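# Set the dolly caster brake without moving the dolly

## Task

Press the dolly's caster brake pedal so that its red end ends up down and the brake is locked. The dolly must stay in place: if it is visibly shifted, rotated, or has lost its load, the result counts for less.

## Robot and tools

Robot: two arms on fixed bases. left_arm carries a left hand and right_arm a right hand; the left hand mirrors the right. Bases in the scene frame: left_arm at (-0.067, +0.321, +0.035) m, right_arm at (+0.046, -0.424, +0.035) m, each turned only slightly about z. Scene frame: origin at table-top height, midway between the nominal bases, +z up, +x out over the table, left_arm toward +y. Image left and right do not match arm names. Cameras: cam_high, cam_low, cam_left_wrist, cam_right_wrist, each 672x504.

Hand point axes (right hand): +z runs along straight fingers toward the tips, +y points out of the palm face, +x runs across the palm away from the thumb. On the left hand +x points toward the thumb instead. A rigid mast sits on the palm side near the wrist (x +0.05 to +0.10, z -0.16 to -0.11, up to y +0.06 m; x sign flips on the left hand) and can strike things. Straight fingertips reach about 0.12 m past the hand point along +z. Fingertips have rubber caps; the rest is hard plastic.

Row layout (used by execute_actions and move): one flat list of 48 numbers, each in [-1, 1], covering both arms even if only one moves. Order: left_arm dx, dy, dz, rx, ry, rz; then 16 left hand motor goals; left current_limit, speed; then the same 24 for right_arm. The six pose numbers are an offset, not a pose: they count from that arm's current Hand target, along that Hand target's own axes. 1.0 equals 0.6 m for dx/dy/dz and 180 degrees for the rotation vector rx/ry/rz. All-zero pose numbers re-request the present Hand target. The controller limits commanded orientation to within 32 degrees of the measured one per step.

Hand motor order per arm: index_abd, index_mcp, index_pip, index_dip, middle_abd, middle_mcp, middle_pip, middle_dip, ring_abd, ring_mcp, ring_pip, ring_dip, thumb_cmc, thumb_axl, thumb_mcp, thumb_ipl. Each is an absolute goal angle scaled linearly between its stops; lower values bend fingers toward the palm. Straight values: _abd 0.00, _mcp 0.75, _pip 0.58, _dip 0.70, thumb_cmc 0.71, thumb_axl 0.68, thumb_mcp 0.23, thumb_ipl 0.17. current_limit maps -1..+1 onto 0..550 mA (floor 11 mA); speed gives a hinge rate of (speed+1)/2 times 8.5 rad/s. Defaults are +0.4 and -0.6. Zero is a real goal, so to keep a hand unchanged, copy back its hand_goal, hand_current_limit and hand_speed.

execute_actions(actions, cameras): actions is a list of actions; each action holds up to 15 rows, one per 1/30 s step, and a short table repeats its last row. Every row in an action is measured from the Hand target at that action's start, so repeating an offset moves further. Images come only when actions is empty or cameras names them.

move(target, speed, blend, stop_force, zero, blocking, cameras): drives each hand point in a straight line toward one row, or through a list of up to 15 rows, all offsets measured from the same starting Hand targets. speed is the path top speed in m/s (0.002 to 3.6, default 0.25). blend in metres rounds corners in a list; 0 stops at each point. stop_force in N (3 to 120, one value for both arms) ends an arm's path when it feels that much push against its travel; it is unreliable if the hand rotates during the move, and should be omitted when backing away from something you press on. zero (default true) re-zeroes the force reference first. blocking=false returns early but cannot be combined with stop_force. Paths do not avoid obstacles; avoid routing a hand close to its own base. The result adds a move: line (done, off_target, moving, held, fault) and any limits (paced, held).

wait(seconds 0 to 10), stop() to brake a running move, zoom_image(camera, region [x0, y0, x1, y1] in pixels, at most 504 by 504, on the latest image), zero_wrist_force(arm), finished_scene() which ends the scene for good. The brake must stay locked with no help from the robot.

Results: end_effector_position in metres and quaternion in the scene frame, velocities in m/s and rad/s; Hand target is the pose the next offsets start from, and the hand often rests a bit short of it. Joint positions and torques; Wrist force and torque in the end effector's axes, plus the peak reading since last shown. Hand lines: hand_goal, hand_measured, hand_current_ma, hand_state (moving, goal, blocked, overload). Printed poses can be off by a few centimetres.

Cautions: a net outside force near 150 N, or contact torque at a joint's limit (136 N m for the large joints, 25.4 N m for wrists), stops that arm for 10 s. Arms are stiff, so aim only slightly past a firm surface and move slowly into contact, ideally with stop_force. To release a press, command the target back behind the hand point. Keep the arms apart; hand-on-hand squeezing counts as a collision. A motor held at 495 mA or more for 5 s shuts off for 10 s. Hot motors (70 °C warning, 85 °C brake) come from long holds or stretched arms. Do not shove the dolly, hit heavy or fixed items, or let anything drop off the table. A stray push may occasionally nudge a loose object.

Each tool is called after ">>>" by a JSON object that holds its "fn" and its "kwargs".

## Session

>>> {"fn": "execute_actions", "kwargs": {"actions": []}}

Scene clock: 0.00 s.
left_arm: end_effector_position=(+0.4335, +0.4510, +0.2422) hand_goal=(+0.000, +0.754, +0.576, +0.696, +0.000, +0.754, +0.576, +0.696, +0.000, +0.754, +0.576, +0.696, +0.714, +0.678, +0.226, +0.168) hand_measured=(+0.000, +0.754, +0.576, +0.696, +0.000, +0.754, +0.576, +0.696, +0.000, +0.754, +0.576, +0.696, +0.714, +0.678, +0.226, +0.168) hand_current_ma=(+0, +0, +0, +0, +0, +0, +0, +0, +0, +0, +0, +0, +0, +0, +0, +0) hand_state=(goal, goal, goal, goal, goal, goal, goal, goal, goal, goal, goal, goal, goal, goal, goal, goal) hand_current_limit=0.40 hand_speed=-0.60 end_effector_quat_wxyz=(-0.053, +0.659, +0.748, +0.055) | right_arm: end_effector_position=(+0.9694, -0.2265, +0.2408) hand_goal=(+0.000, +0.754, +0.576, +0.696, +0.000, +0.754, +0.576, +0.696, +0.000, +0.754, +0.576, +0.696, +0.714, +0.678, +0.226, +0.168) hand_measured=(+0.000, +0.754, +0.576, +0.696, +0.000, +0.754, +0.576, +0.696, +0.000, +0.754, +0.576, +0.696, +0.714, +0.678, +0.226, +0.168) hand_current_ma=(+0, +0, +0, +0, +0, +0, +0, +0, +0, +0, +0, +0, +0, +0, +0, +0) hand_state=(goal, goal, goal, goal, goal, goal, goal, goal, goal, goal, goal, goal, goal, goal, goal, goal) hand_current_limit=0.40 hand_speed=-0.60 end_effector_quat_wxyz=(-0.449, +0.638, +0.194, +0.595)
Joint positions: left_arm=[3.596 -1.444 -2.119 -1.086 1.71 0.345] | right_arm=[-0.06 -0.383 0.882 -3.862 -0.525 2.114]
Joint velocities: within noise
Joint torques (N m): no reading
Wrist force (N): no reading
Wrist torque (N m): no reading
Wrist force, peak (N): no reading
Hand target: left_arm +0.4335, +0.4510, +0.2422; -0.053, +0.659, +0.748, +0.055 | right_arm +0.9694, -0.2265, +0.2408; -0.449, +0.638, +0.194, +0.595

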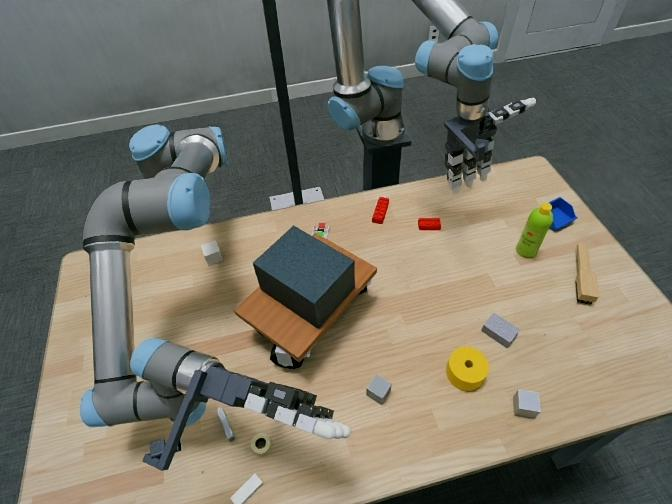

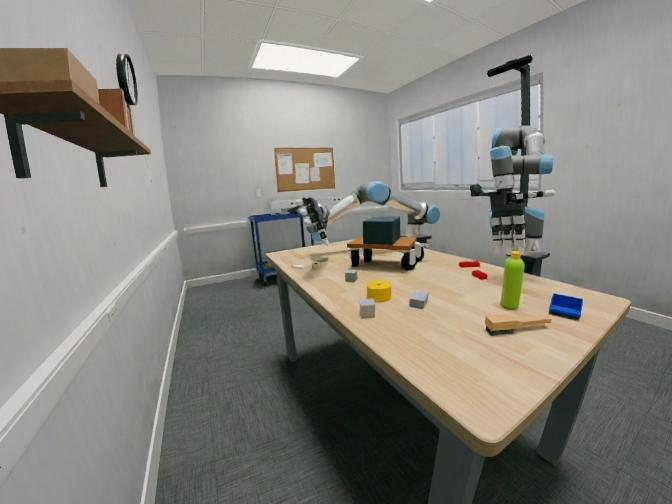

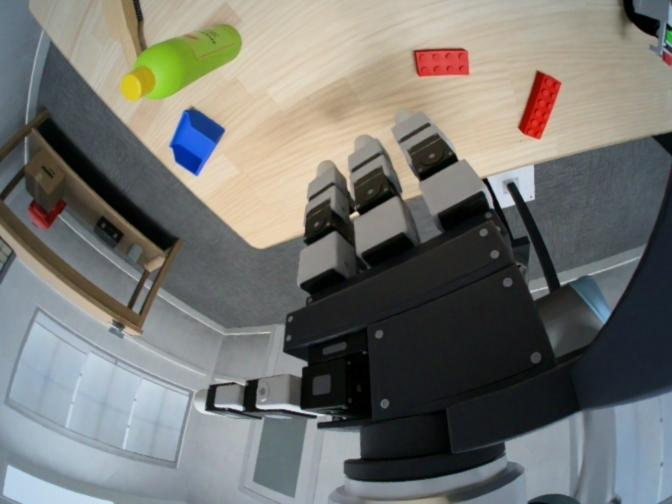

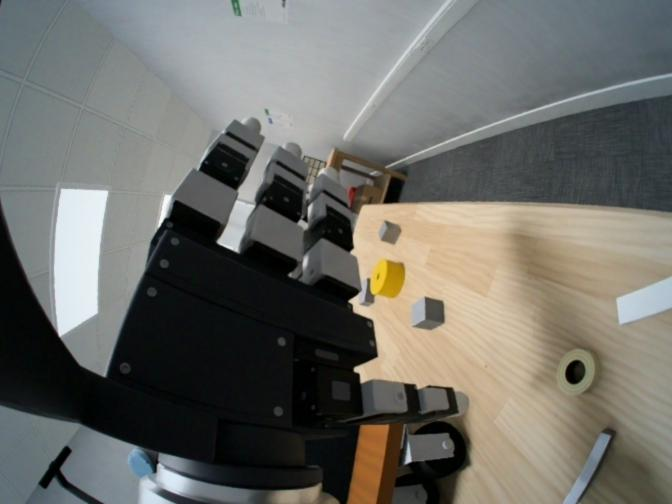

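>>> {"fn": "zoom_image", "kwargs": {"camera": "cam_high", "region": [220, 200, 400, 380]}}

>>> {"fn": "zoom_image", "kwargs": {"camera": "cam_low", "region": [320, 200, 460, 300]}}

>>> {"fn": "zoom_image", "kwargs": {"camera": "cam_left_wrist", "region": [572, 0, 672, 100]}}

>>> {"fn": "zoom_image", "kwargs": {"camera": "cam_right_wrist", "region": [340, 380, 520, 504]}}

Scaled by 2.800 from the camera's 672x504 image, which has a finer 960x720 frame.

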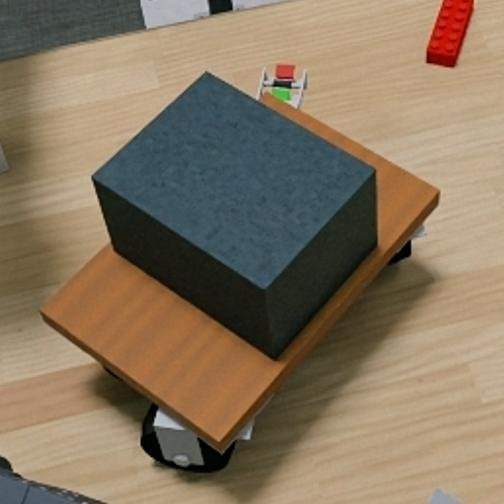

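Scaled by 3.600 from the camera's 672x504 image, which has a finer 960x720 frame.

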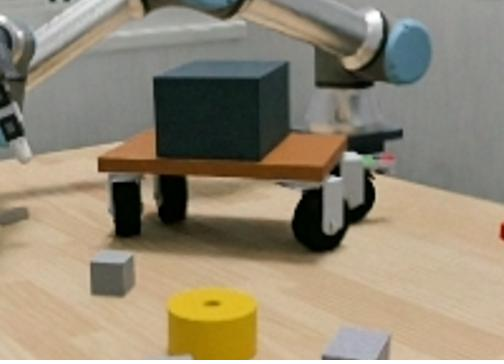

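Scaled by 5.040 from the camera's 672x504 image, which has a finer 960x720 frame.

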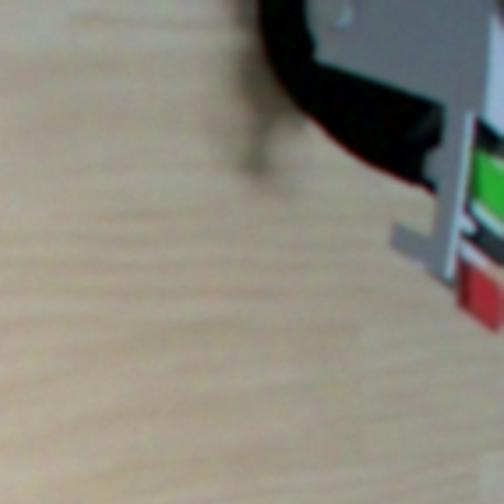

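Scaled by 2.800 from the camera's 672x504 image, which has a finer 960x720 frame.

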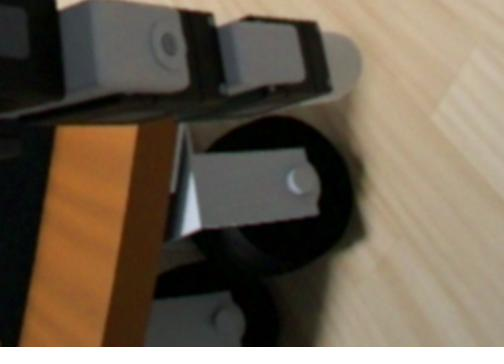

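>>> {"fn": "move", "kwargs": {"target": [[0.049,-0.047,-0.264,0,0,0,0,0.754,0.576,0.696,0,0.754,0.576,0.696,0,0.754,0.576,0.696,0.714,0.678,0.226,0.168,0.4,-0.6,0,0,0,0,0,0,0,0.754,0.576,0.696,0,0.754,0.576,0.696,0,0.754,0.576,0.696,0.714,0.678,0.226,0.168,0.4,-0.6],[-0.443,-0.109,-0.339,0,0,0,0,0.754,0.576,0.696,0,0.754,0.576,0.696,0,0.754,0.576,0.696,0.714,0.678,0.226,0.168,0.4,-0.6,0,0,0,0,0,0,0,0.754,0.576,0.696,0,0.754,0.576,0.696,0,0.754,0.576,0.696,0.714,0.678,0.226,0.168,0.4,-0.6]], "blend": [0.05,0], "cameras": ["cam_high","cam_left_wrist"]}}

Scene clock: 28.43 s.
left_arm: end_effector_position=(+0.4030, +0.1514, +0.4021) hand_goal=(+0.000, +0.754, +0.576, +0.696, +0.000, +0.754, +0.576, +0.696, +0.000, +0.754, +0.576, +0.696, +0.714, +0.678, +0.226, +0.168) hand_measured=(+0.000, +0.754, +0.576, +0.696, +0.000, +0.754, +0.576, +0.696, +0.000, +0.754, +0.576, +0.696, +0.714, +0.678, +0.224, +0.168) hand_current_ma=(+0, -1, +1, +0, +0, -1, +1, +0, +0, -1, +1, +0, +0, -1, -6, +0) hand_state=(goal, goal, goal, goal, goal, goal, goal, goal, goal, goal, goal, goal, goal, goal, goal, goal) hand_current_limit=0.40 hand_speed=-0.60 end_effector_quat_wxyz=(-0.053, +0.659, +0.748, +0.055) | right_arm: end_effector_position=(+0.9694, -0.2265, +0.2408) hand_goal=(+0.000, +0.754, +0.576, +0.696, +0.000, +0.754, +0.576, +0.696, +0.000, +0.754, +0.576, +0.696, +0.714, +0.678, +0.226, +0.168) hand_measured=(+0.002, +0.752, +0.576, +0.696, +0.002, +0.752, +0.576, +0.696, +0.002, +0.752, +0.576, +0.696, +0.714, +0.678, +0.226, +0.168) hand_current_ma=(+2, -3, +2, +0, +3, -3, +2, +0, +2, -3, +2, +0, -2, -2, +0, -1) hand_state=(goal, goal, goal, goal, goal, goal, goal, goal, goal, goal, goal, goal, goal, goal, goal, goal) hand_current_limit=0.40 hand_speed=-0.60 end_effector_quat_wxyz=(-0.449, +0.638, +0.194, +0.595)
Joint positions: left_arm=[2.88 -1.441 -1.675 -1.641 1.717 -0.379] | right_arm=[-0.06 -0.383 0.882 -3.862 -0.525 2.114]
Joint torques (N m): left_arm=[-6.96 6.85 33.45 0.43 1.91 -2.06] | right_arm=[-1.24 -60.04 -15.26 -0.33 -0.32 0.17]
Wrist force (N): left_arm=[0.3 0.0 -0.8] | right_arm=[-0.1 0.0 -0.1]
Wrist torque (N m): left_arm=[0.07 -0.06 0.09] | right_arm=[0.00 0.01 0.00]
Wrist force, peak (N): left_arm=[1.0 -0.6 -0.9] | right_arm=[0.0 -0.5 -0.1]
Hand target: left_arm +0.4031, +0.1513, +0.4021; -0.053, +0.659, +0.748, +0.055 | right_arm +0.9694, -0.2265, +0.2408; -0.449, +0.638, +0.194, +0.595
Off the commanded pose: left_arm 0.000 m, 0 deg | right_arm 0.000 m, 0 deg.
move: done
Images, in order (width x height): cam_high 672x504, cam_left_wrist 672x504.

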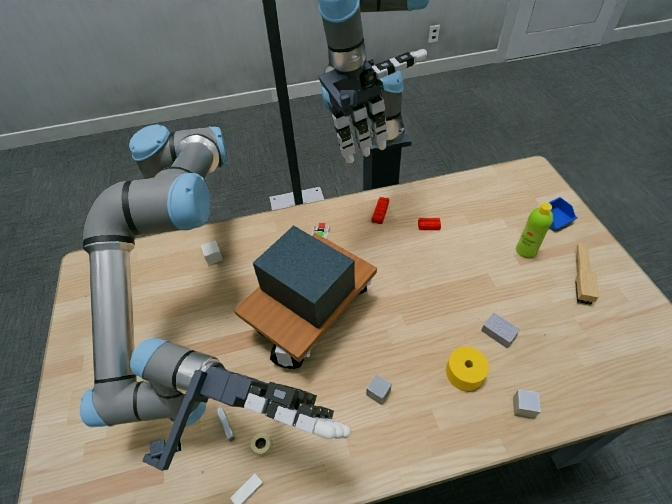

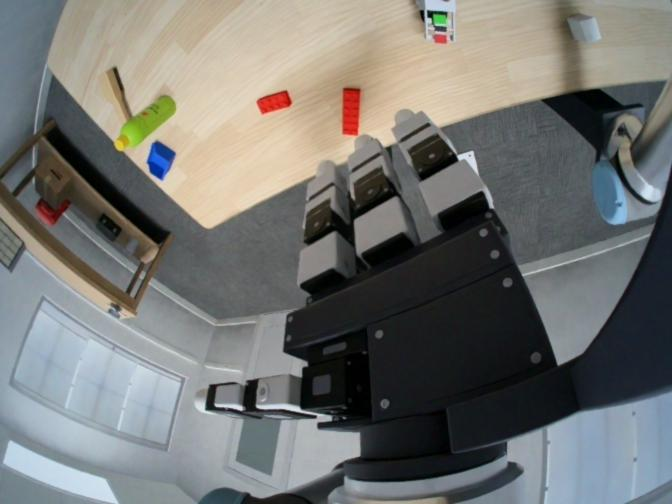

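>>> {"fn": "zoom_image", "kwargs": {"camera": "cam_left_wrist", "region": [400, 0, 480, 60]}}

>>> {"fn": "zoom_image", "kwargs": {"camera": "cam_high", "region": [295, 210, 345, 250]}}

Scaled by 6.300 from the camera's 672x504 image, which has a finer 960x720 frame.

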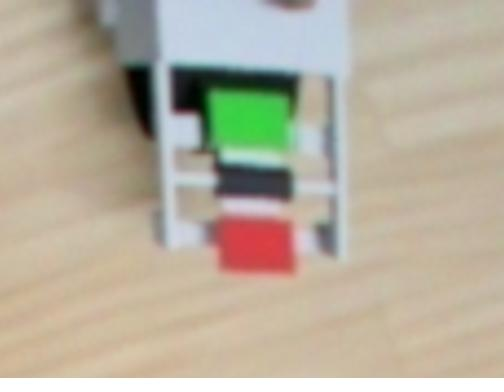

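Scaled by 10.080 from the camera's 672x504 image, which has a finer 960x720 frame.

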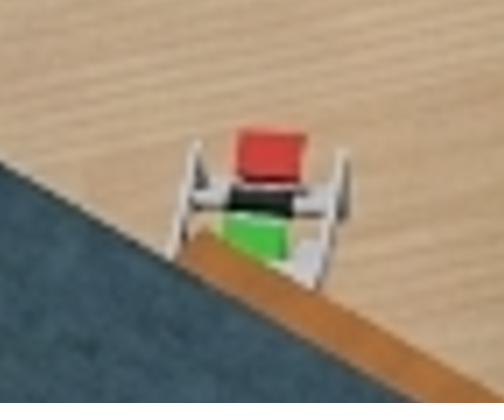

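>>> {"fn": "move", "kwargs": {"target": [[-0.053,-0.214,-0.041,0.0383,-0.037,-0.459,0,-0.068,-0.3,-0.174,0,-0.068,-0.3,-0.174,0,0.754,0.576,0.696,-0.571,0.678,0.226,0.168,0.6,-0.6,0,0,0,0,0,0,0,0.754,0.576,0.696,0,0.754,0.576,0.696,0,0.754,0.576,0.696,0.714,0.678,0.226,0.168,0.4,-0.6],[-0.242,-0.455,0.062,0.0836,-0.1663,-0.9507,0,-0.068,-0.3,-0.174,0,-0.068,-0.3,-0.174,0,0.754,0.576,0.696,-0.571,0.678,0.226,0.168,0.6,-0.6,0,0,0,0,0,0,0,0.754,0.576,0.696,0,0.754,0.576,0.696,0,0.754,0.576,0.696,0.714,0.678,0.226,0.168,0.4,-0.6]], "blend": [0.05,0], "speed": 0.4, "cameras": ["cam_high","cam_low","cam_left_wrist"]}}

Scene clock: 76.57 s.
left_arm: end_effector_position=(+0.1501, -0.0193, +0.3399) hand_goal=(+0.000, -0.068, -0.300, -0.174, +0.000, -0.068, -0.300, -0.174, +0.000, +0.754, +0.576, +0.696, -0.570, +0.678, +0.226, +0.168) hand_measured=(+0.000, -0.052, -0.294, -0.172, +0.000, -0.052, -0.294, -0.172, +0.000, +0.752, +0.576, +0.696, -0.568, +0.678, +0.224, +0.168) hand_current_ma=(+0, +43, +13, +4, +0, +39, +12, +4, +0, -3, +1, +0, +2, -1, -6, +0) hand_state=(goal, goal, goal, goal, goal, goal, goal, goal, goal, goal, goal, goal, goal, goal, goal, goal) hand_current_limit=0.60 hand_speed=-0.60 end_effector_quat_wxyz=(-0.123, +0.696, -0.697, +0.123) | right_arm: end_effector_position=(+0.9694, -0.2265, +0.2408) hand_goal=(+0.000, +0.754, +0.576, +0.696, +0.000, +0.754, +0.576, +0.696, +0.000, +0.754, +0.576, +0.696, +0.714, +0.678, +0.226, +0.168) hand_measured=(+0.002, +0.752, +0.576, +0.696, +0.002, +0.752, +0.576, +0.696, +0.002, +0.752, +0.576, +0.696, +0.714, +0.678, +0.226, +0.168) hand_current_ma=(+2, -3, +2, +0, +3, -3, +2, +0, +2, -3, +2, +0, -2, -2, +0, -1) hand_state=(goal, goal, goal, goal, goal, goal, goal, goal, goal, goal, goal, goal, goal, goal, goal, goal) hand_current_limit=0.40 hand_speed=-0.60 end_effector_quat_wxyz=(-0.449, +0.638, +0.194, +0.595)
Joint positions: left_arm=[2.515 -1.277 -1.987 -1.159 1.769 -3.725] | right_arm=[-0.06 -0.383 0.882 -3.862 -0.525 2.114]
Joint torques (N m): left_arm=[-8.46 21.78 13.31 0.92 1.86 -1.68] | right_arm=[-0.85 -60.04 -17.23 -0.52 -0.34 0.34]
Wrist force (N): left_arm=[0.6 -0.4 -0.1] | right_arm=[-0.1 -0.3 0.1]
Wrist torque (N m): left_arm=[0.11 -0.01 -0.10] | right_arm=[-0.04 0.01 -0.01]
Wrist force, peak (N): left_arm=[0.7 -0.5 -0.9] | right_arm=[-0.3 -0.5 0.0]
Hand target: left_arm +0.1501, -0.0193, +0.3399; -0.123, +0.696, -0.697, +0.123 | right_arm +0.9694, -0.2265, +0.2408; -0.449, +0.638, +0.194, +0.595
Off the commanded pose: left_arm 0.000 m, 0 deg | right_arm 0.000 m, 0 deg.
move: done
Images, in order (width x height): cam_high 672x504, cam_low 672x504, cam_left_wrist 672x504.

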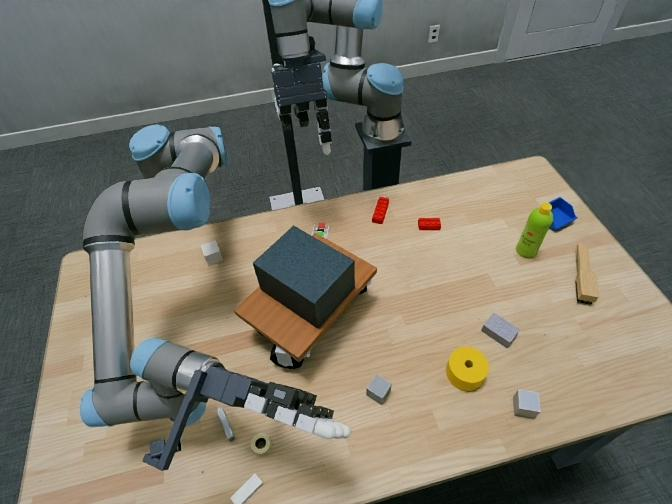

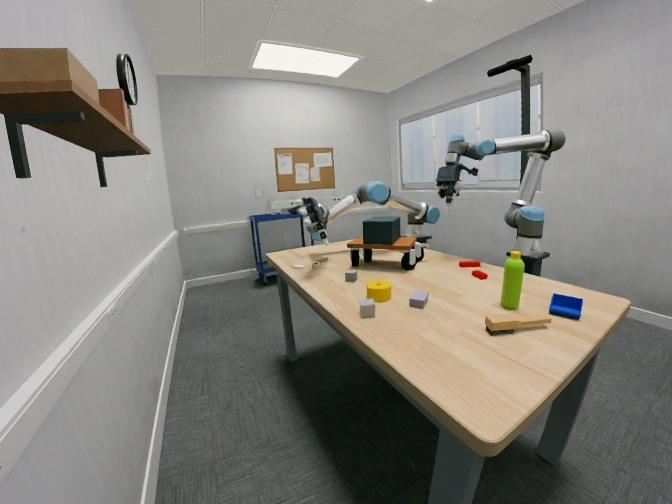

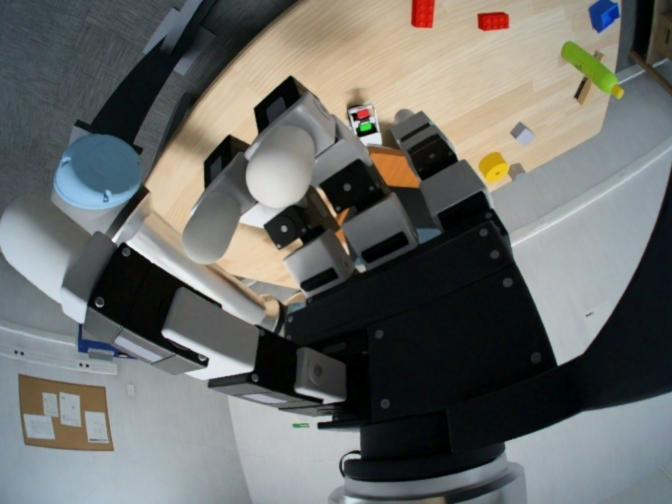

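>>> {"fn": "zoom_image", "kwargs": {"camera": "cam_left_wrist", "region": [330, 80, 430, 155]}}

Scaled by 5.040 from the camera's 672x504 image, which has a finer 960x720 frame.

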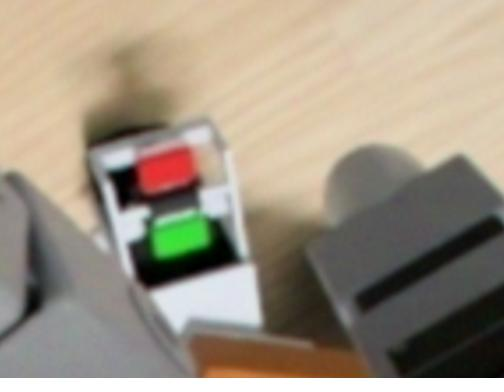

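>>> {"fn": "move", "kwargs": {"target": [0.05,-0.033,0.117,0,0,0,0,-0.068,-0.3,-0.174,0,-0.068,-0.3,-0.174,0,0.754,0.576,0.696,-0.571,0.678,0.226,0.168,0.6,-0.6,0,0,0,0,0,0,0,0.754,0.576,0.696,0,0.754,0.576,0.696,0,0.754,0.576,0.696,0.714,0.678,0.226,0.168,0.4,-0.6], "cameras": ["cam_high","cam_low","cam_left_wrist"]}}

>>> {"fn": "zoom_image", "kwargs": {"camera": "cam_left_wrist", "region": [320, 60, 440, 150]}}

>>> {"fn": "zoom_image", "kwargs": {"camera": "cam_high", "region": [280, 140, 380, 250]}}

>>> {"fn": "zoom_image", "kwargs": {"camera": "cam_low", "region": [380, 160, 480, 270]}}

Scene clock: 90.77 s.
left_arm: end_effector_position=(+0.1926, -0.0493, +0.2808) hand_goal=(+0.000, -0.068, -0.300, -0.174, +0.000, -0.068, -0.300, -0.174, +0.000, +0.754, +0.576, +0.696, -0.570, +0.678, +0.226, +0.168) hand_measured=(+0.000, -0.052, -0.294, -0.172, +0.000, -0.054, -0.294, -0.172, +0.000, +0.752, +0.576, +0.696, -0.568, +0.678, +0.224, +0.168) hand_current_ma=(+0, +39, +13, +4, +0, +35, +12, +4, +0, -3, +1, +0, +2, -1, -6, +0) hand_state=(goal, goal, goal, goal, goal, goal, goal, goal, goal, goal, goal, goal, goal, goal, goal, goal) hand_current_limit=0.60 hand_speed=-0.60 end_effector_quat_wxyz=(-0.123, +0.696, -0.697, +0.123) | right_arm: end_effector_position=(+0.9694, -0.2265, +0.2408) hand_goal=(+0.000, +0.754, +0.576, +0.696, +0.000, +0.754, +0.576, +0.696, +0.000, +0.754, +0.576, +0.696, +0.714, +0.678, +0.226, +0.168) hand_measured=(+0.002, +0.752, +0.576, +0.696, +0.002, +0.752, +0.576, +0.696, +0.002, +0.752, +0.576, +0.696, +0.714, +0.678, +0.226, +0.168) hand_current_ma=(+2, -3, +2, +0, +3, -3, +2, +0, +2, -3, +2, +0, -2, -2, +0, -1) hand_state=(goal, goal, goal, goal, goal, goal, goal, goal, goal, goal, goal, goal, goal, goal, goal, goal) hand_current_limit=0.40 hand_speed=-0.60 end_effector_quat_wxyz=(-0.449, +0.638, +0.194, +0.595)
Joint positions: left_arm=[2.515 -1.441 -2.016 -0.966 1.769 -3.726] | right_arm=[-0.06 -0.383 0.882 -3.862 -0.525 2.114]
Joint torques (N m): left_arm=[-7.99 9.09 32.81 4.86 1.81 -1.82] | right_arm=[-0.52 -59.67 -16.3 -0.49 -0.34 0.41]
Wrist force (N): left_arm=[0.7 -0.1 -0.4] | right_arm=[0.0 -0.1 0.0]
Wrist torque (N m): left_arm=[0.15 -0.06 -0.10] | right_arm=[-0.01 0.00 0.00]
Wrist force, peak (N): left_arm=[-0.2 0.0 -1.1] | right_arm=[-0.4 -0.5 -0.1]
Hand target: left_arm +0.1927, -0.0494, +0.2807; -0.123, +0.696, -0.697, +0.123 | right_arm +0.9694, -0.2265, +0.2408; -0.449, +0.638, +0.194, +0.595
Off the commanded pose: left_arm 0.000 m, 0 deg | right_arm 0.000 m, 0 deg.
move: done
Images, in order (width x height): cam_high 672x504, cam_low 672x504, cam_left_wrist 672x504.

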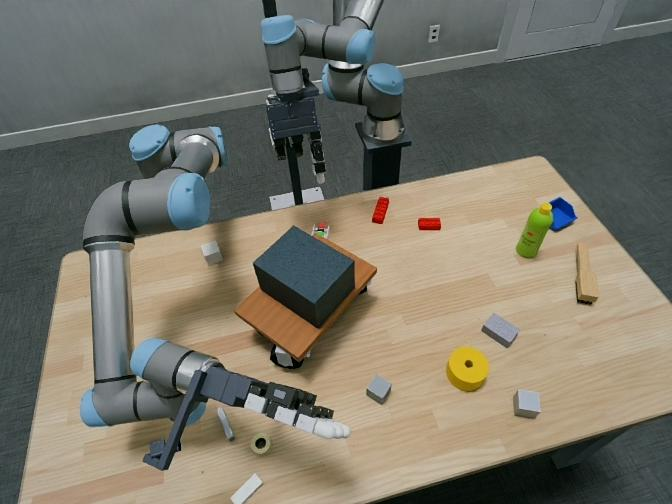

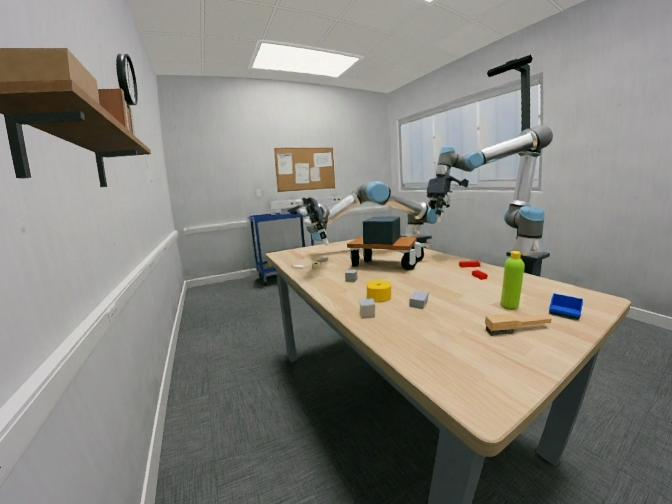

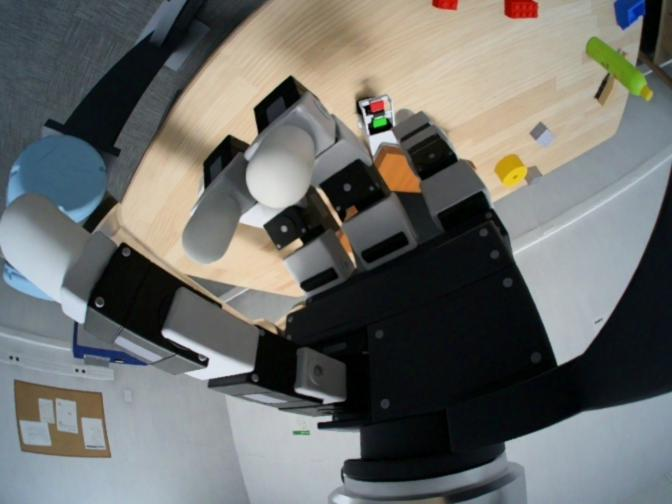

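Scaled by 4.200 from the camera's 672x504 image, which has a finer 960x720 frame.

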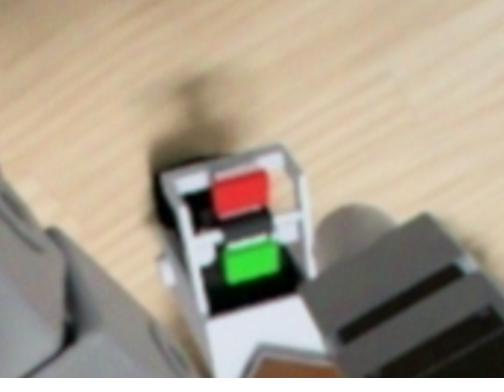

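Scaled by 4.582 from the camera's 672x504 image, which has a finer 960x720 frame.

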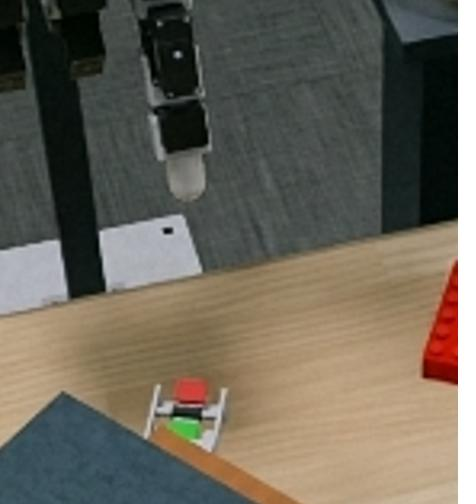

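Scaled by 4.582 from the camera's 672x504 image, which has a finer 960x720 frame.

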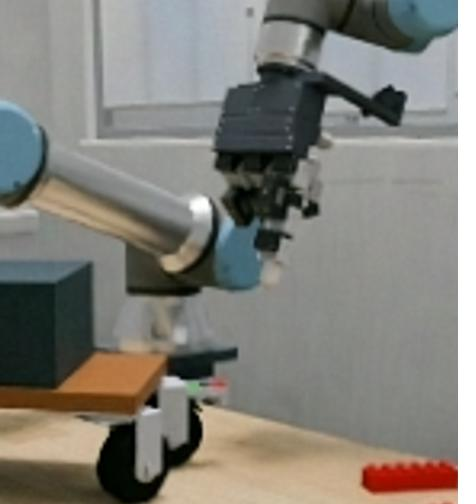

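>>> {"fn": "move", "kwargs": {"target": [0.04,-0.053,0.099,0,0,0,0,-0.068,-0.3,-0.174,0,-0.068,-0.3,-0.174,0,0.754,0.576,0.696,-0.571,0.678,0.226,0.168,0.6,-0.6,0,0,0,0,0,0,0,0.754,0.576,0.696,0,0.754,0.576,0.696,0,0.754,0.576,0.696,0.714,0.678,0.226,0.168,0.4,-0.6], "speed": 0.15, "cameras": ["cam_high","cam_low","cam_left_wrist"]}}

>>> {"fn": "zoom_image", "kwargs": {"camera": "cam_left_wrist", "region": [350, 60, 450, 135]}}

>>> {"fn": "zoom_image", "kwargs": {"camera": "cam_high", "region": [290, 170, 350, 250]}}

>>> {"fn": "zoom_image", "kwargs": {"camera": "cam_low", "region": [400, 180, 470, 270]}}

Scene clock: 98.37 s.
left_arm: end_effector_position=(+0.2427, -0.0734, +0.2359) hand_goal=(+0.000, -0.068, -0.300, -0.174, +0.000, -0.068, -0.300, -0.174, +0.000, +0.754, +0.576, +0.696, -0.570, +0.678, +0.226, +0.168) hand_measured=(+0.000, -0.052, -0.294, -0.172, +0.000, -0.054, -0.294, -0.172, +0.000, +0.752, +0.576, +0.696, -0.568, +0.678, +0.224, +0.168) hand_current_ma=(+0, +39, +13, +4, +0, +35, +12, +4, +0, -3, +1, +0, +2, -1, -6, +0) hand_state=(goal, goal, goal, goal, goal, goal, goal, goal, goal, goal, goal, goal, goal, goal, goal, goal) hand_current_limit=0.60 hand_speed=-0.60 end_effector_quat_wxyz=(-0.123, +0.696, -0.697, +0.123) | right_arm: end_effector_position=(+0.9694, -0.2265, +0.2408) hand_goal=(+0.000, +0.754, +0.576, +0.696, +0.000, +0.754, +0.576, +0.696, +0.000, +0.754, +0.576, +0.696, +0.714, +0.678, +0.226, +0.168) hand_measured=(+0.002, +0.752, +0.576, +0.696, +0.002, +0.752, +0.576, +0.696, +0.002, +0.752, +0.576, +0.696, +0.714, +0.678, +0.226, +0.168) hand_current_ma=(+2, -3, +2, +0, +3, -3, +2, +0, +2, -3, +2, +0, -2, -2, +0, -1) hand_state=(goal, goal, goal, goal, goal, goal, goal, goal, goal, goal, goal, goal, goal, goal, goal, goal) hand_current_limit=0.40 hand_speed=-0.60 end_effector_quat_wxyz=(-0.449, +0.638, +0.194, +0.595)
Joint positions: left_arm=[2.535 -1.611 -1.979 -0.829 1.763 -3.707] | right_arm=[-0.06 -0.383 0.882 -3.862 -0.525 2.114]
Joint torques (N m): left_arm=[6.15 13.27 31.75 4.67 -1.59 2.23] | right_arm=[-0.56 -58.72 -15.69 -0.46 -0.42 0.18]
Wrist force (N): left_arm=[0.3 -0.5 -0.1] | right_arm=[-0.2 0.0 0.0]
Wrist torque (N m): left_arm=[0.07 0.01 -0.25] | right_arm=[-0.01 0.02 -0.02]
Wrist force, peak (N): left_arm=[0.9 -0.7 0.4] | right_arm=[-0.2 -0.5 0.2]
Hand target: left_arm +0.2429, -0.0735, +0.2358; -0.123, +0.696, -0.697, +0.123 | right_arm +0.9694, -0.2265, +0.2408; -0.449, +0.638, +0.194, +0.595
Off the commanded pose: left_arm 0.000 m, 0 deg | right_arm 0.000 m, 0 deg.
move: done
Images, in order (width x height): cam_high 672x504, cam_low 672x504, cam_left_wrist 672x504.

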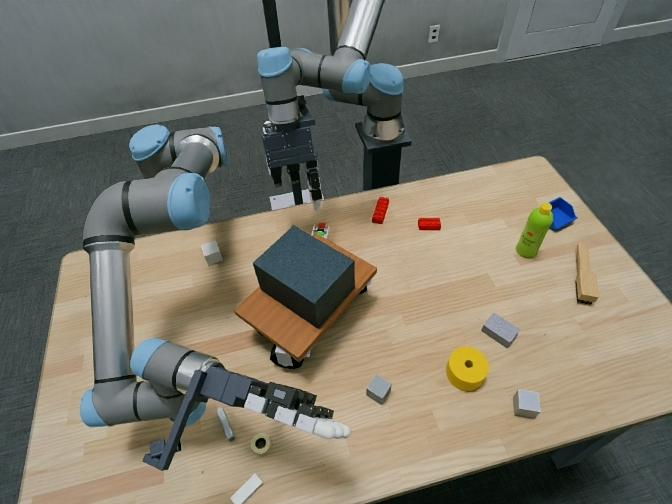

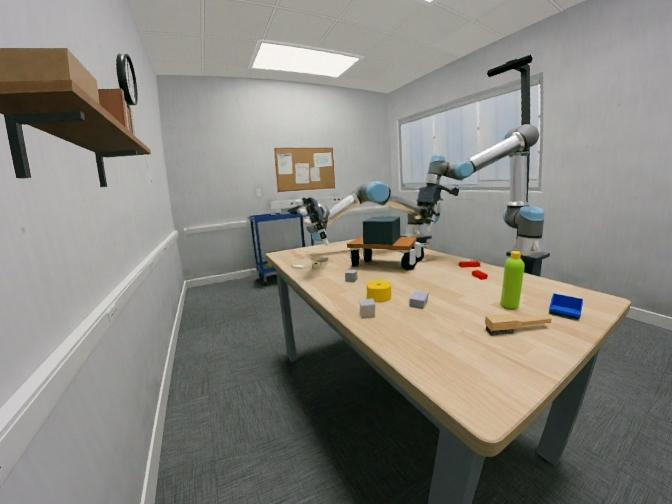

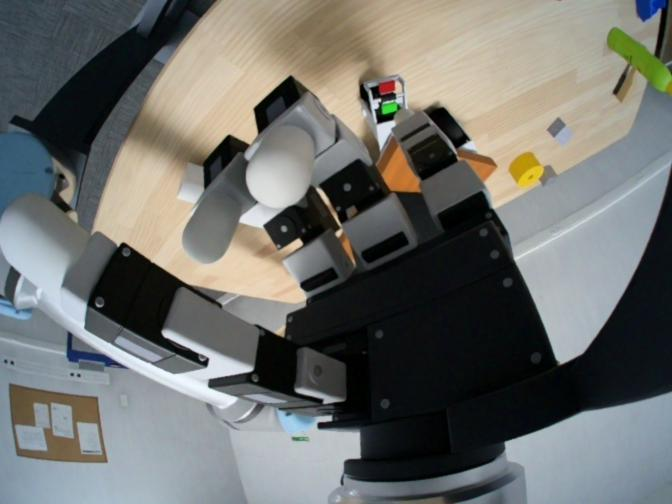

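Scaled by 5.040 from the camera's 672x504 image, which has a finer 960x720 frame.

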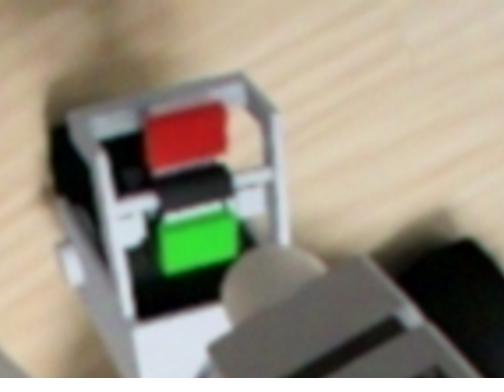

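Scaled by 6.300 from the camera's 672x504 image, which has a finer 960x720 frame.

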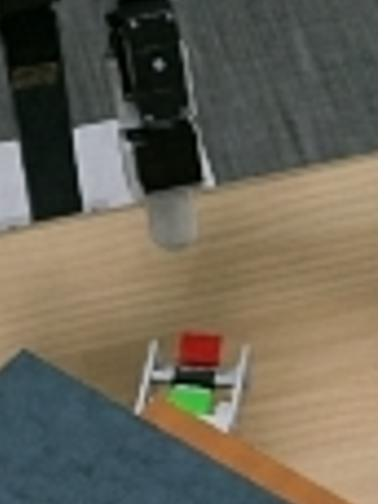

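Scaled by 5.600 from the camera's 672x504 image, which has a finer 960x720 frame.

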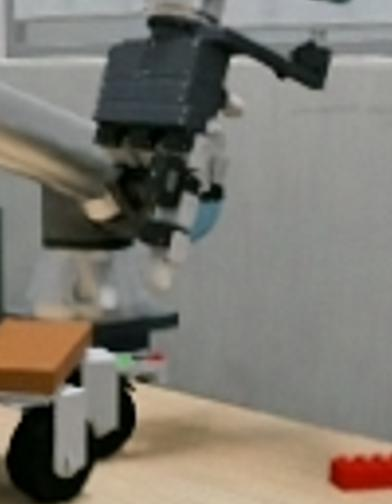

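>>> {"fn": "move", "kwargs": {"target": [-0.005,0.014,0.041,0,0,0,0,-0.068,-0.3,-0.174,0,-0.068,-0.3,-0.174,0,0.754,0.576,0.696,-0.571,0.678,0.226,0.168,0.6,-0.6,0,0,0,0,0,0,0,0.754,0.576,0.696,0,0.754,0.576,0.696,0,0.754,0.576,0.696,0.714,0.678,0.226,0.168,0.4,-0.6], "speed": 0.1, "cameras": ["cam_high","cam_low","cam_left_wrist"]}}

>>> {"fn": "zoom_image", "kwargs": {"camera": "cam_left_wrist", "region": [350, 60, 450, 135]}}

>>> {"fn": "zoom_image", "kwargs": {"camera": "cam_high", "region": [290, 170, 350, 250]}}

>>> {"fn": "zoom_image", "kwargs": {"camera": "cam_low", "region": [400, 200, 456, 272]}}

Scene clock: 116.83 s.
left_arm: end_effector_position=(+0.2434, -0.0705, +0.2099) hand_goal=(+0.000, -0.068, -0.300, -0.174, +0.000, -0.068, -0.300, -0.174, +0.000, +0.754, +0.576, +0.696, -0.570, +0.678, +0.226, +0.168) hand_measured=(+0.000, -0.052, -0.294, -0.172, +0.000, -0.054, -0.294, -0.172, +0.000, +0.752, +0.576, +0.696, -0.568, +0.678, +0.224, +0.168) hand_current_ma=(+0, +39, +13, +4, +0, +35, +12, +4, +0, -3, +1, +0, +2, -1, -6, +0) hand_state=(goal, goal, goal, goal, goal, goal, goal, goal, goal, goal, goal, goal, goal, goal, goal, goal) hand_current_limit=0.60 hand_speed=-0.60 end_effector_quat_wxyz=(-0.123, +0.696, -0.697, +0.123) | right_arm: end_effector_position=(+0.9694, -0.2265, +0.2408) hand_goal=(+0.000, +0.754, +0.576, +0.696, +0.000, +0.754, +0.576, +0.696, +0.000, +0.754, +0.576, +0.696, +0.714, +0.678, +0.226, +0.168) hand_measured=(+0.002, +0.752, +0.576, +0.696, +0.002, +0.752, +0.576, +0.696, +0.002, +0.752, +0.576, +0.696, +0.714, +0.678, +0.226, +0.168) hand_current_ma=(+2, -3, +2, +0, +3, -3, +2, +0, +2, -3, +2, +0, -2, -2, +0, -1) hand_state=(goal, goal, goal, goal, goal, goal, goal, goal, goal, goal, goal, goal, goal, goal, goal, goal) hand_current_limit=0.40 hand_speed=-0.60 end_effector_quat_wxyz=(-0.449, +0.638, +0.194, +0.595)
Joint positions: left_arm=[2.541 -1.638 -2.025 -0.754 1.762 -3.701] | right_arm=[-0.06 -0.383 0.882 -3.862 -0.525 2.114]
Joint torques (N m): left_arm=[6.19 14.04 9.67 4.75 -1.66 2.33] | right_arm=[-1.41 -59.75 -16.56 -0.53 -0.19 0.51]
Wrist force (N): left_arm=[0.2 -0.5 -0.3] | right_arm=[0.0 -0.4 0.1]
Wrist torque (N m): left_arm=[0.09 0.03 -0.25] | right_arm=[-0.06 -0.01 0.00]
Wrist force, peak (N): left_arm=[0.8 -0.6 -0.3] | right_arm=[0.1 -0.6 -0.1]
Hand target: left_arm +0.2434, -0.0705, +0.2098; -0.123, +0.696, -0.697, +0.123 | right_arm +0.9694, -0.2265, +0.2408; -0.449, +0.638, +0.194, +0.595
Off the commanded pose: left_arm 0.000 m, 0 deg | right_arm 0.000 m, 0 deg.
move: done
Images, in order (width x height): cam_high 672x504, cam_low 672x504, cam_left_wrist 672x504.

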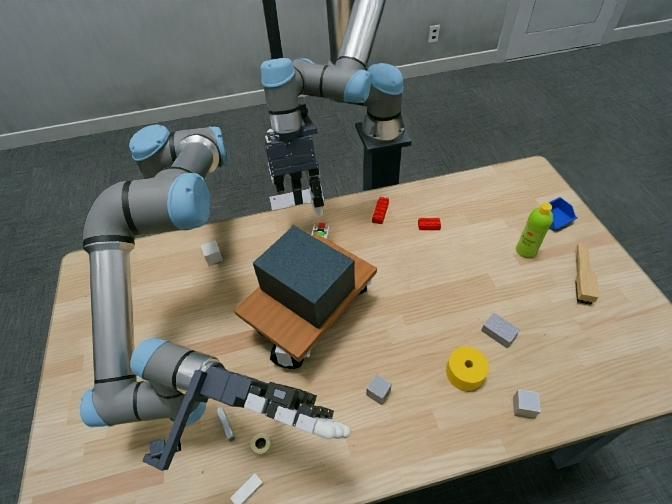

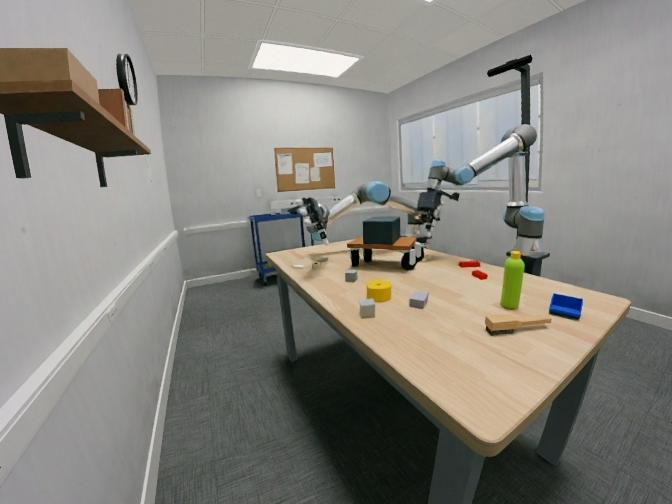

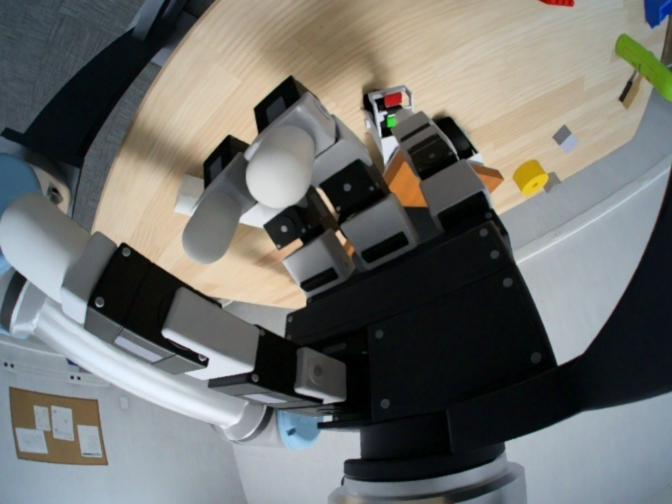

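Scaled by 5.040 from the camera's 672x504 image, which has a finer 960x720 frame.

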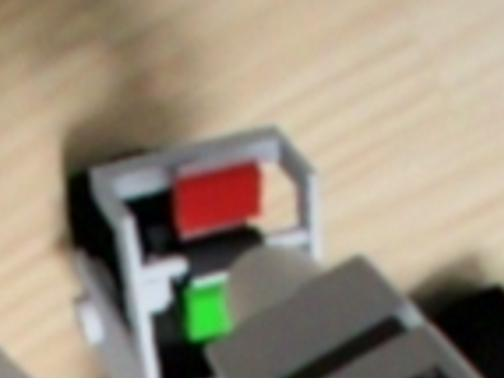

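Scaled by 6.300 from the camera's 672x504 image, which has a finer 960x720 frame.

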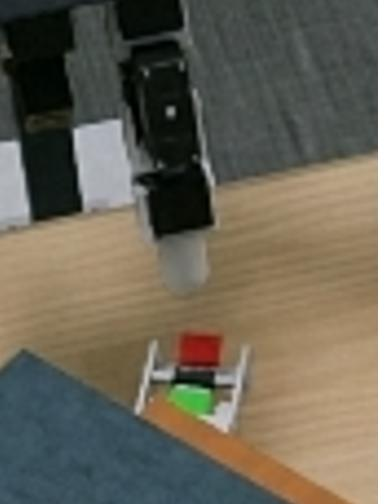

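Scaled by 7.000 from the camera's 672x504 image, which has a finer 960x720 frame.

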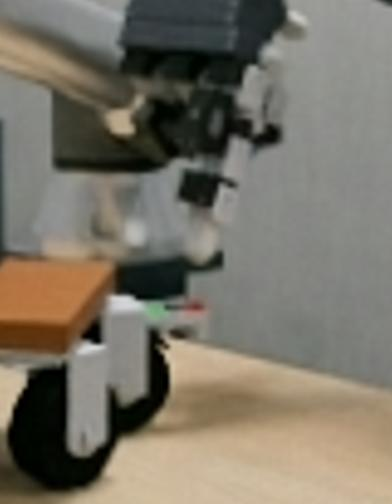

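>>> {"fn": "move", "kwargs": {"target": [-0.005,0.005,0.0283,0,0,0,0,-0.068,-0.3,-0.174,0,-0.068,-0.3,-0.174,0,0.754,0.576,0.696,-0.571,0.678,0.226,0.168,0.6,-0.6,0,0,0,0,0,0,0,0.754,0.576,0.696,0,0.754,0.576,0.696,0,0.754,0.576,0.696,0.714,0.678,0.226,0.168,0.4,-0.6], "speed": 0.1, "cameras": ["cam_high","cam_low","cam_left_wrist"]}}

>>> {"fn": "zoom_image", "kwargs": {"camera": "cam_left_wrist", "region": [350, 60, 450, 135]}}

>>> {"fn": "zoom_image", "kwargs": {"camera": "cam_high", "region": [290, 170, 350, 250]}}

>>> {"fn": "zoom_image", "kwargs": {"camera": "cam_low", "region": [400, 200, 456, 272]}}

Scene clock: 133.67 s.
left_arm: end_effector_position=(+0.2464, -0.0675, +0.1930) hand_goal=(+0.000, -0.068, -0.300, -0.174, +0.000, -0.068, -0.300, -0.174, +0.000, +0.754, +0.576, +0.696, -0.570, +0.678, +0.226, +0.168) hand_measured=(+0.000, -0.052, -0.294, -0.172, +0.000, -0.054, -0.294, -0.172, +0.000, +0.752, +0.576, +0.696, -0.568, +0.678, +0.224, +0.168) hand_current_ma=(+0, +39, +13, +4, +0, +35, +12, +4, +0, -3, +1, +0, +2, -1, -6, +0) hand_state=(goal, goal, goal, goal, goal, goal, goal, goal, goal, goal, goal, goal, goal, goal, goal, goal) hand_current_limit=0.60 hand_speed=-0.60 end_effector_quat_wxyz=(-0.123, +0.696, -0.697, +0.123) | right_arm: end_effector_position=(+0.9694, -0.2265, +0.2408) hand_goal=(+0.000, +0.754, +0.576, +0.696, +0.000, +0.754, +0.576, +0.696, +0.000, +0.754, +0.576, +0.696, +0.714, +0.678, +0.226, +0.168) hand_measured=(+0.002, +0.752, +0.576, +0.696, +0.002, +0.752, +0.576, +0.696, +0.002, +0.752, +0.576, +0.696, +0.714, +0.678, +0.226, +0.168) hand_current_ma=(+2, -3, +2, +0, +3, -3, +2, +0, +2, -3, +2, +0, -2, -2, +0, -1) hand_state=(goal, goal, goal, goal, goal, goal, goal, goal, goal, goal, goal, goal, goal, goal, goal, goal) hand_current_limit=0.40 hand_speed=-0.60 end_effector_quat_wxyz=(-0.449, +0.638, +0.194, +0.595)
Joint positions: left_arm=[2.549 -1.661 -2.052 -0.704 1.759 -3.692] | right_arm=[-0.06 -0.383 0.882 -3.862 -0.525 2.114]
Joint torques (N m): left_arm=[6.76 14.69 8.52 4.48 -1.49 2.23] | right_arm=[-0.39 -59.2 -16.7 -0.64 -0.26 0.61]
Wrist force (N): left_arm=[0.3 -0.7 0.2] | right_arm=[-0.2 -0.2 -0.1]
Wrist torque (N m): left_arm=[0.04 0.01 -0.23] | right_arm=[-0.02 0.03 -0.01]
Wrist force, peak (N): left_arm=[0.7 -0.8 -0.1] | right_arm=[-0.1 -0.4 -0.4]
Hand target: left_arm +0.2464, -0.0675, +0.1928; -0.123, +0.696, -0.697, +0.123 | right_arm +0.9694, -0.2265, +0.2408; -0.449, +0.638, +0.194, +0.595
Off the commanded pose: left_arm 0.000 m, 0 deg | right_arm 0.000 m, 0 deg.
move: done
Images, in order (width x height): cam_high 672x504, cam_low 672x504, cam_left_wrist 672x504.

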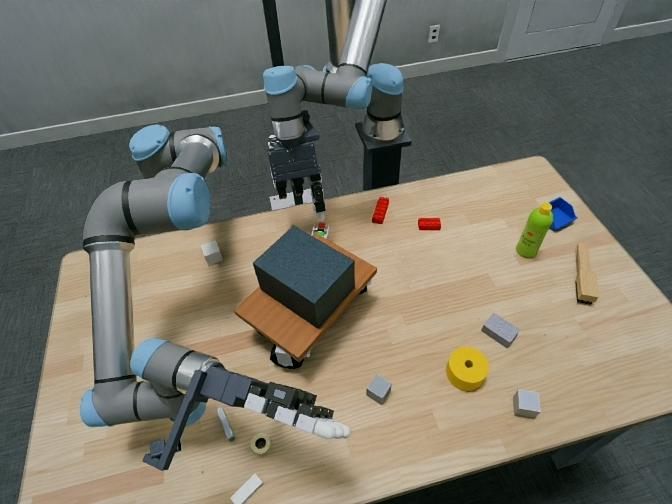

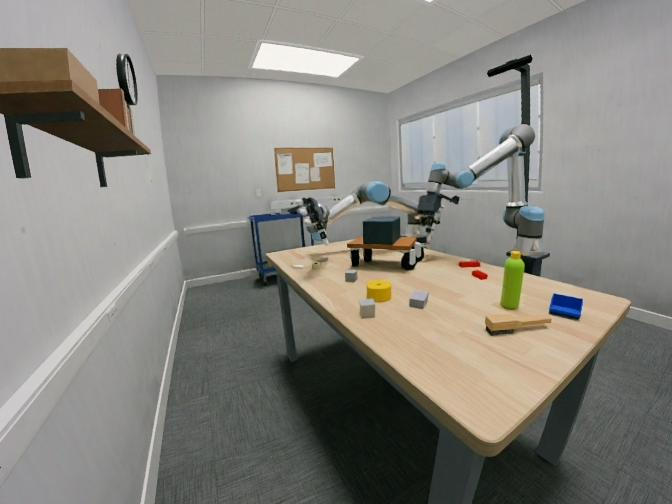

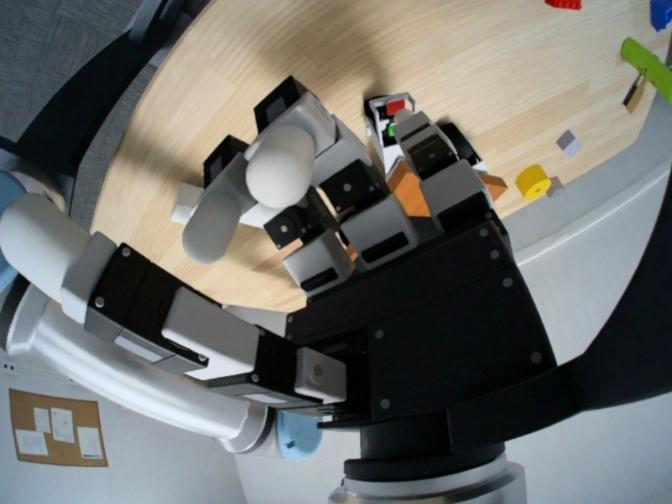

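Scaled by 5.040 from the camera's 672x504 image, which has a finer 960x720 frame.

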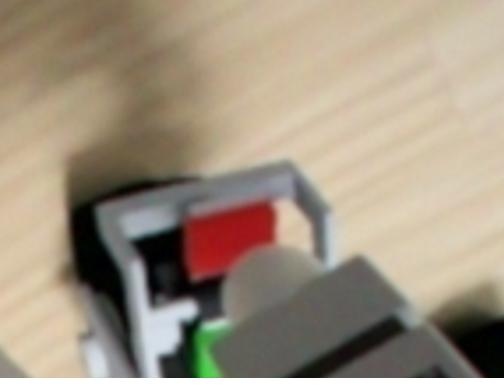

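Scaled by 6.300 from the camera's 672x504 image, which has a finer 960x720 frame.

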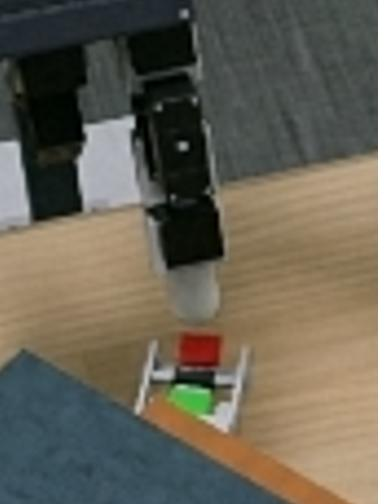

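Scaled by 7.000 from the camera's 672x504 image, which has a finer 960x720 frame.

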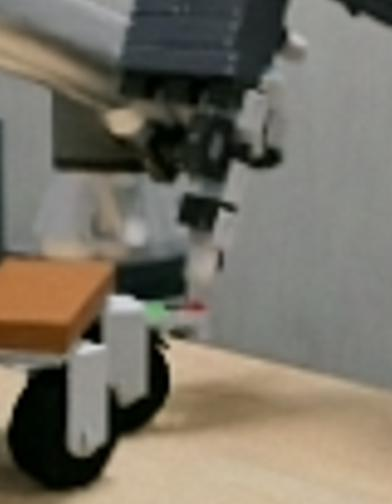

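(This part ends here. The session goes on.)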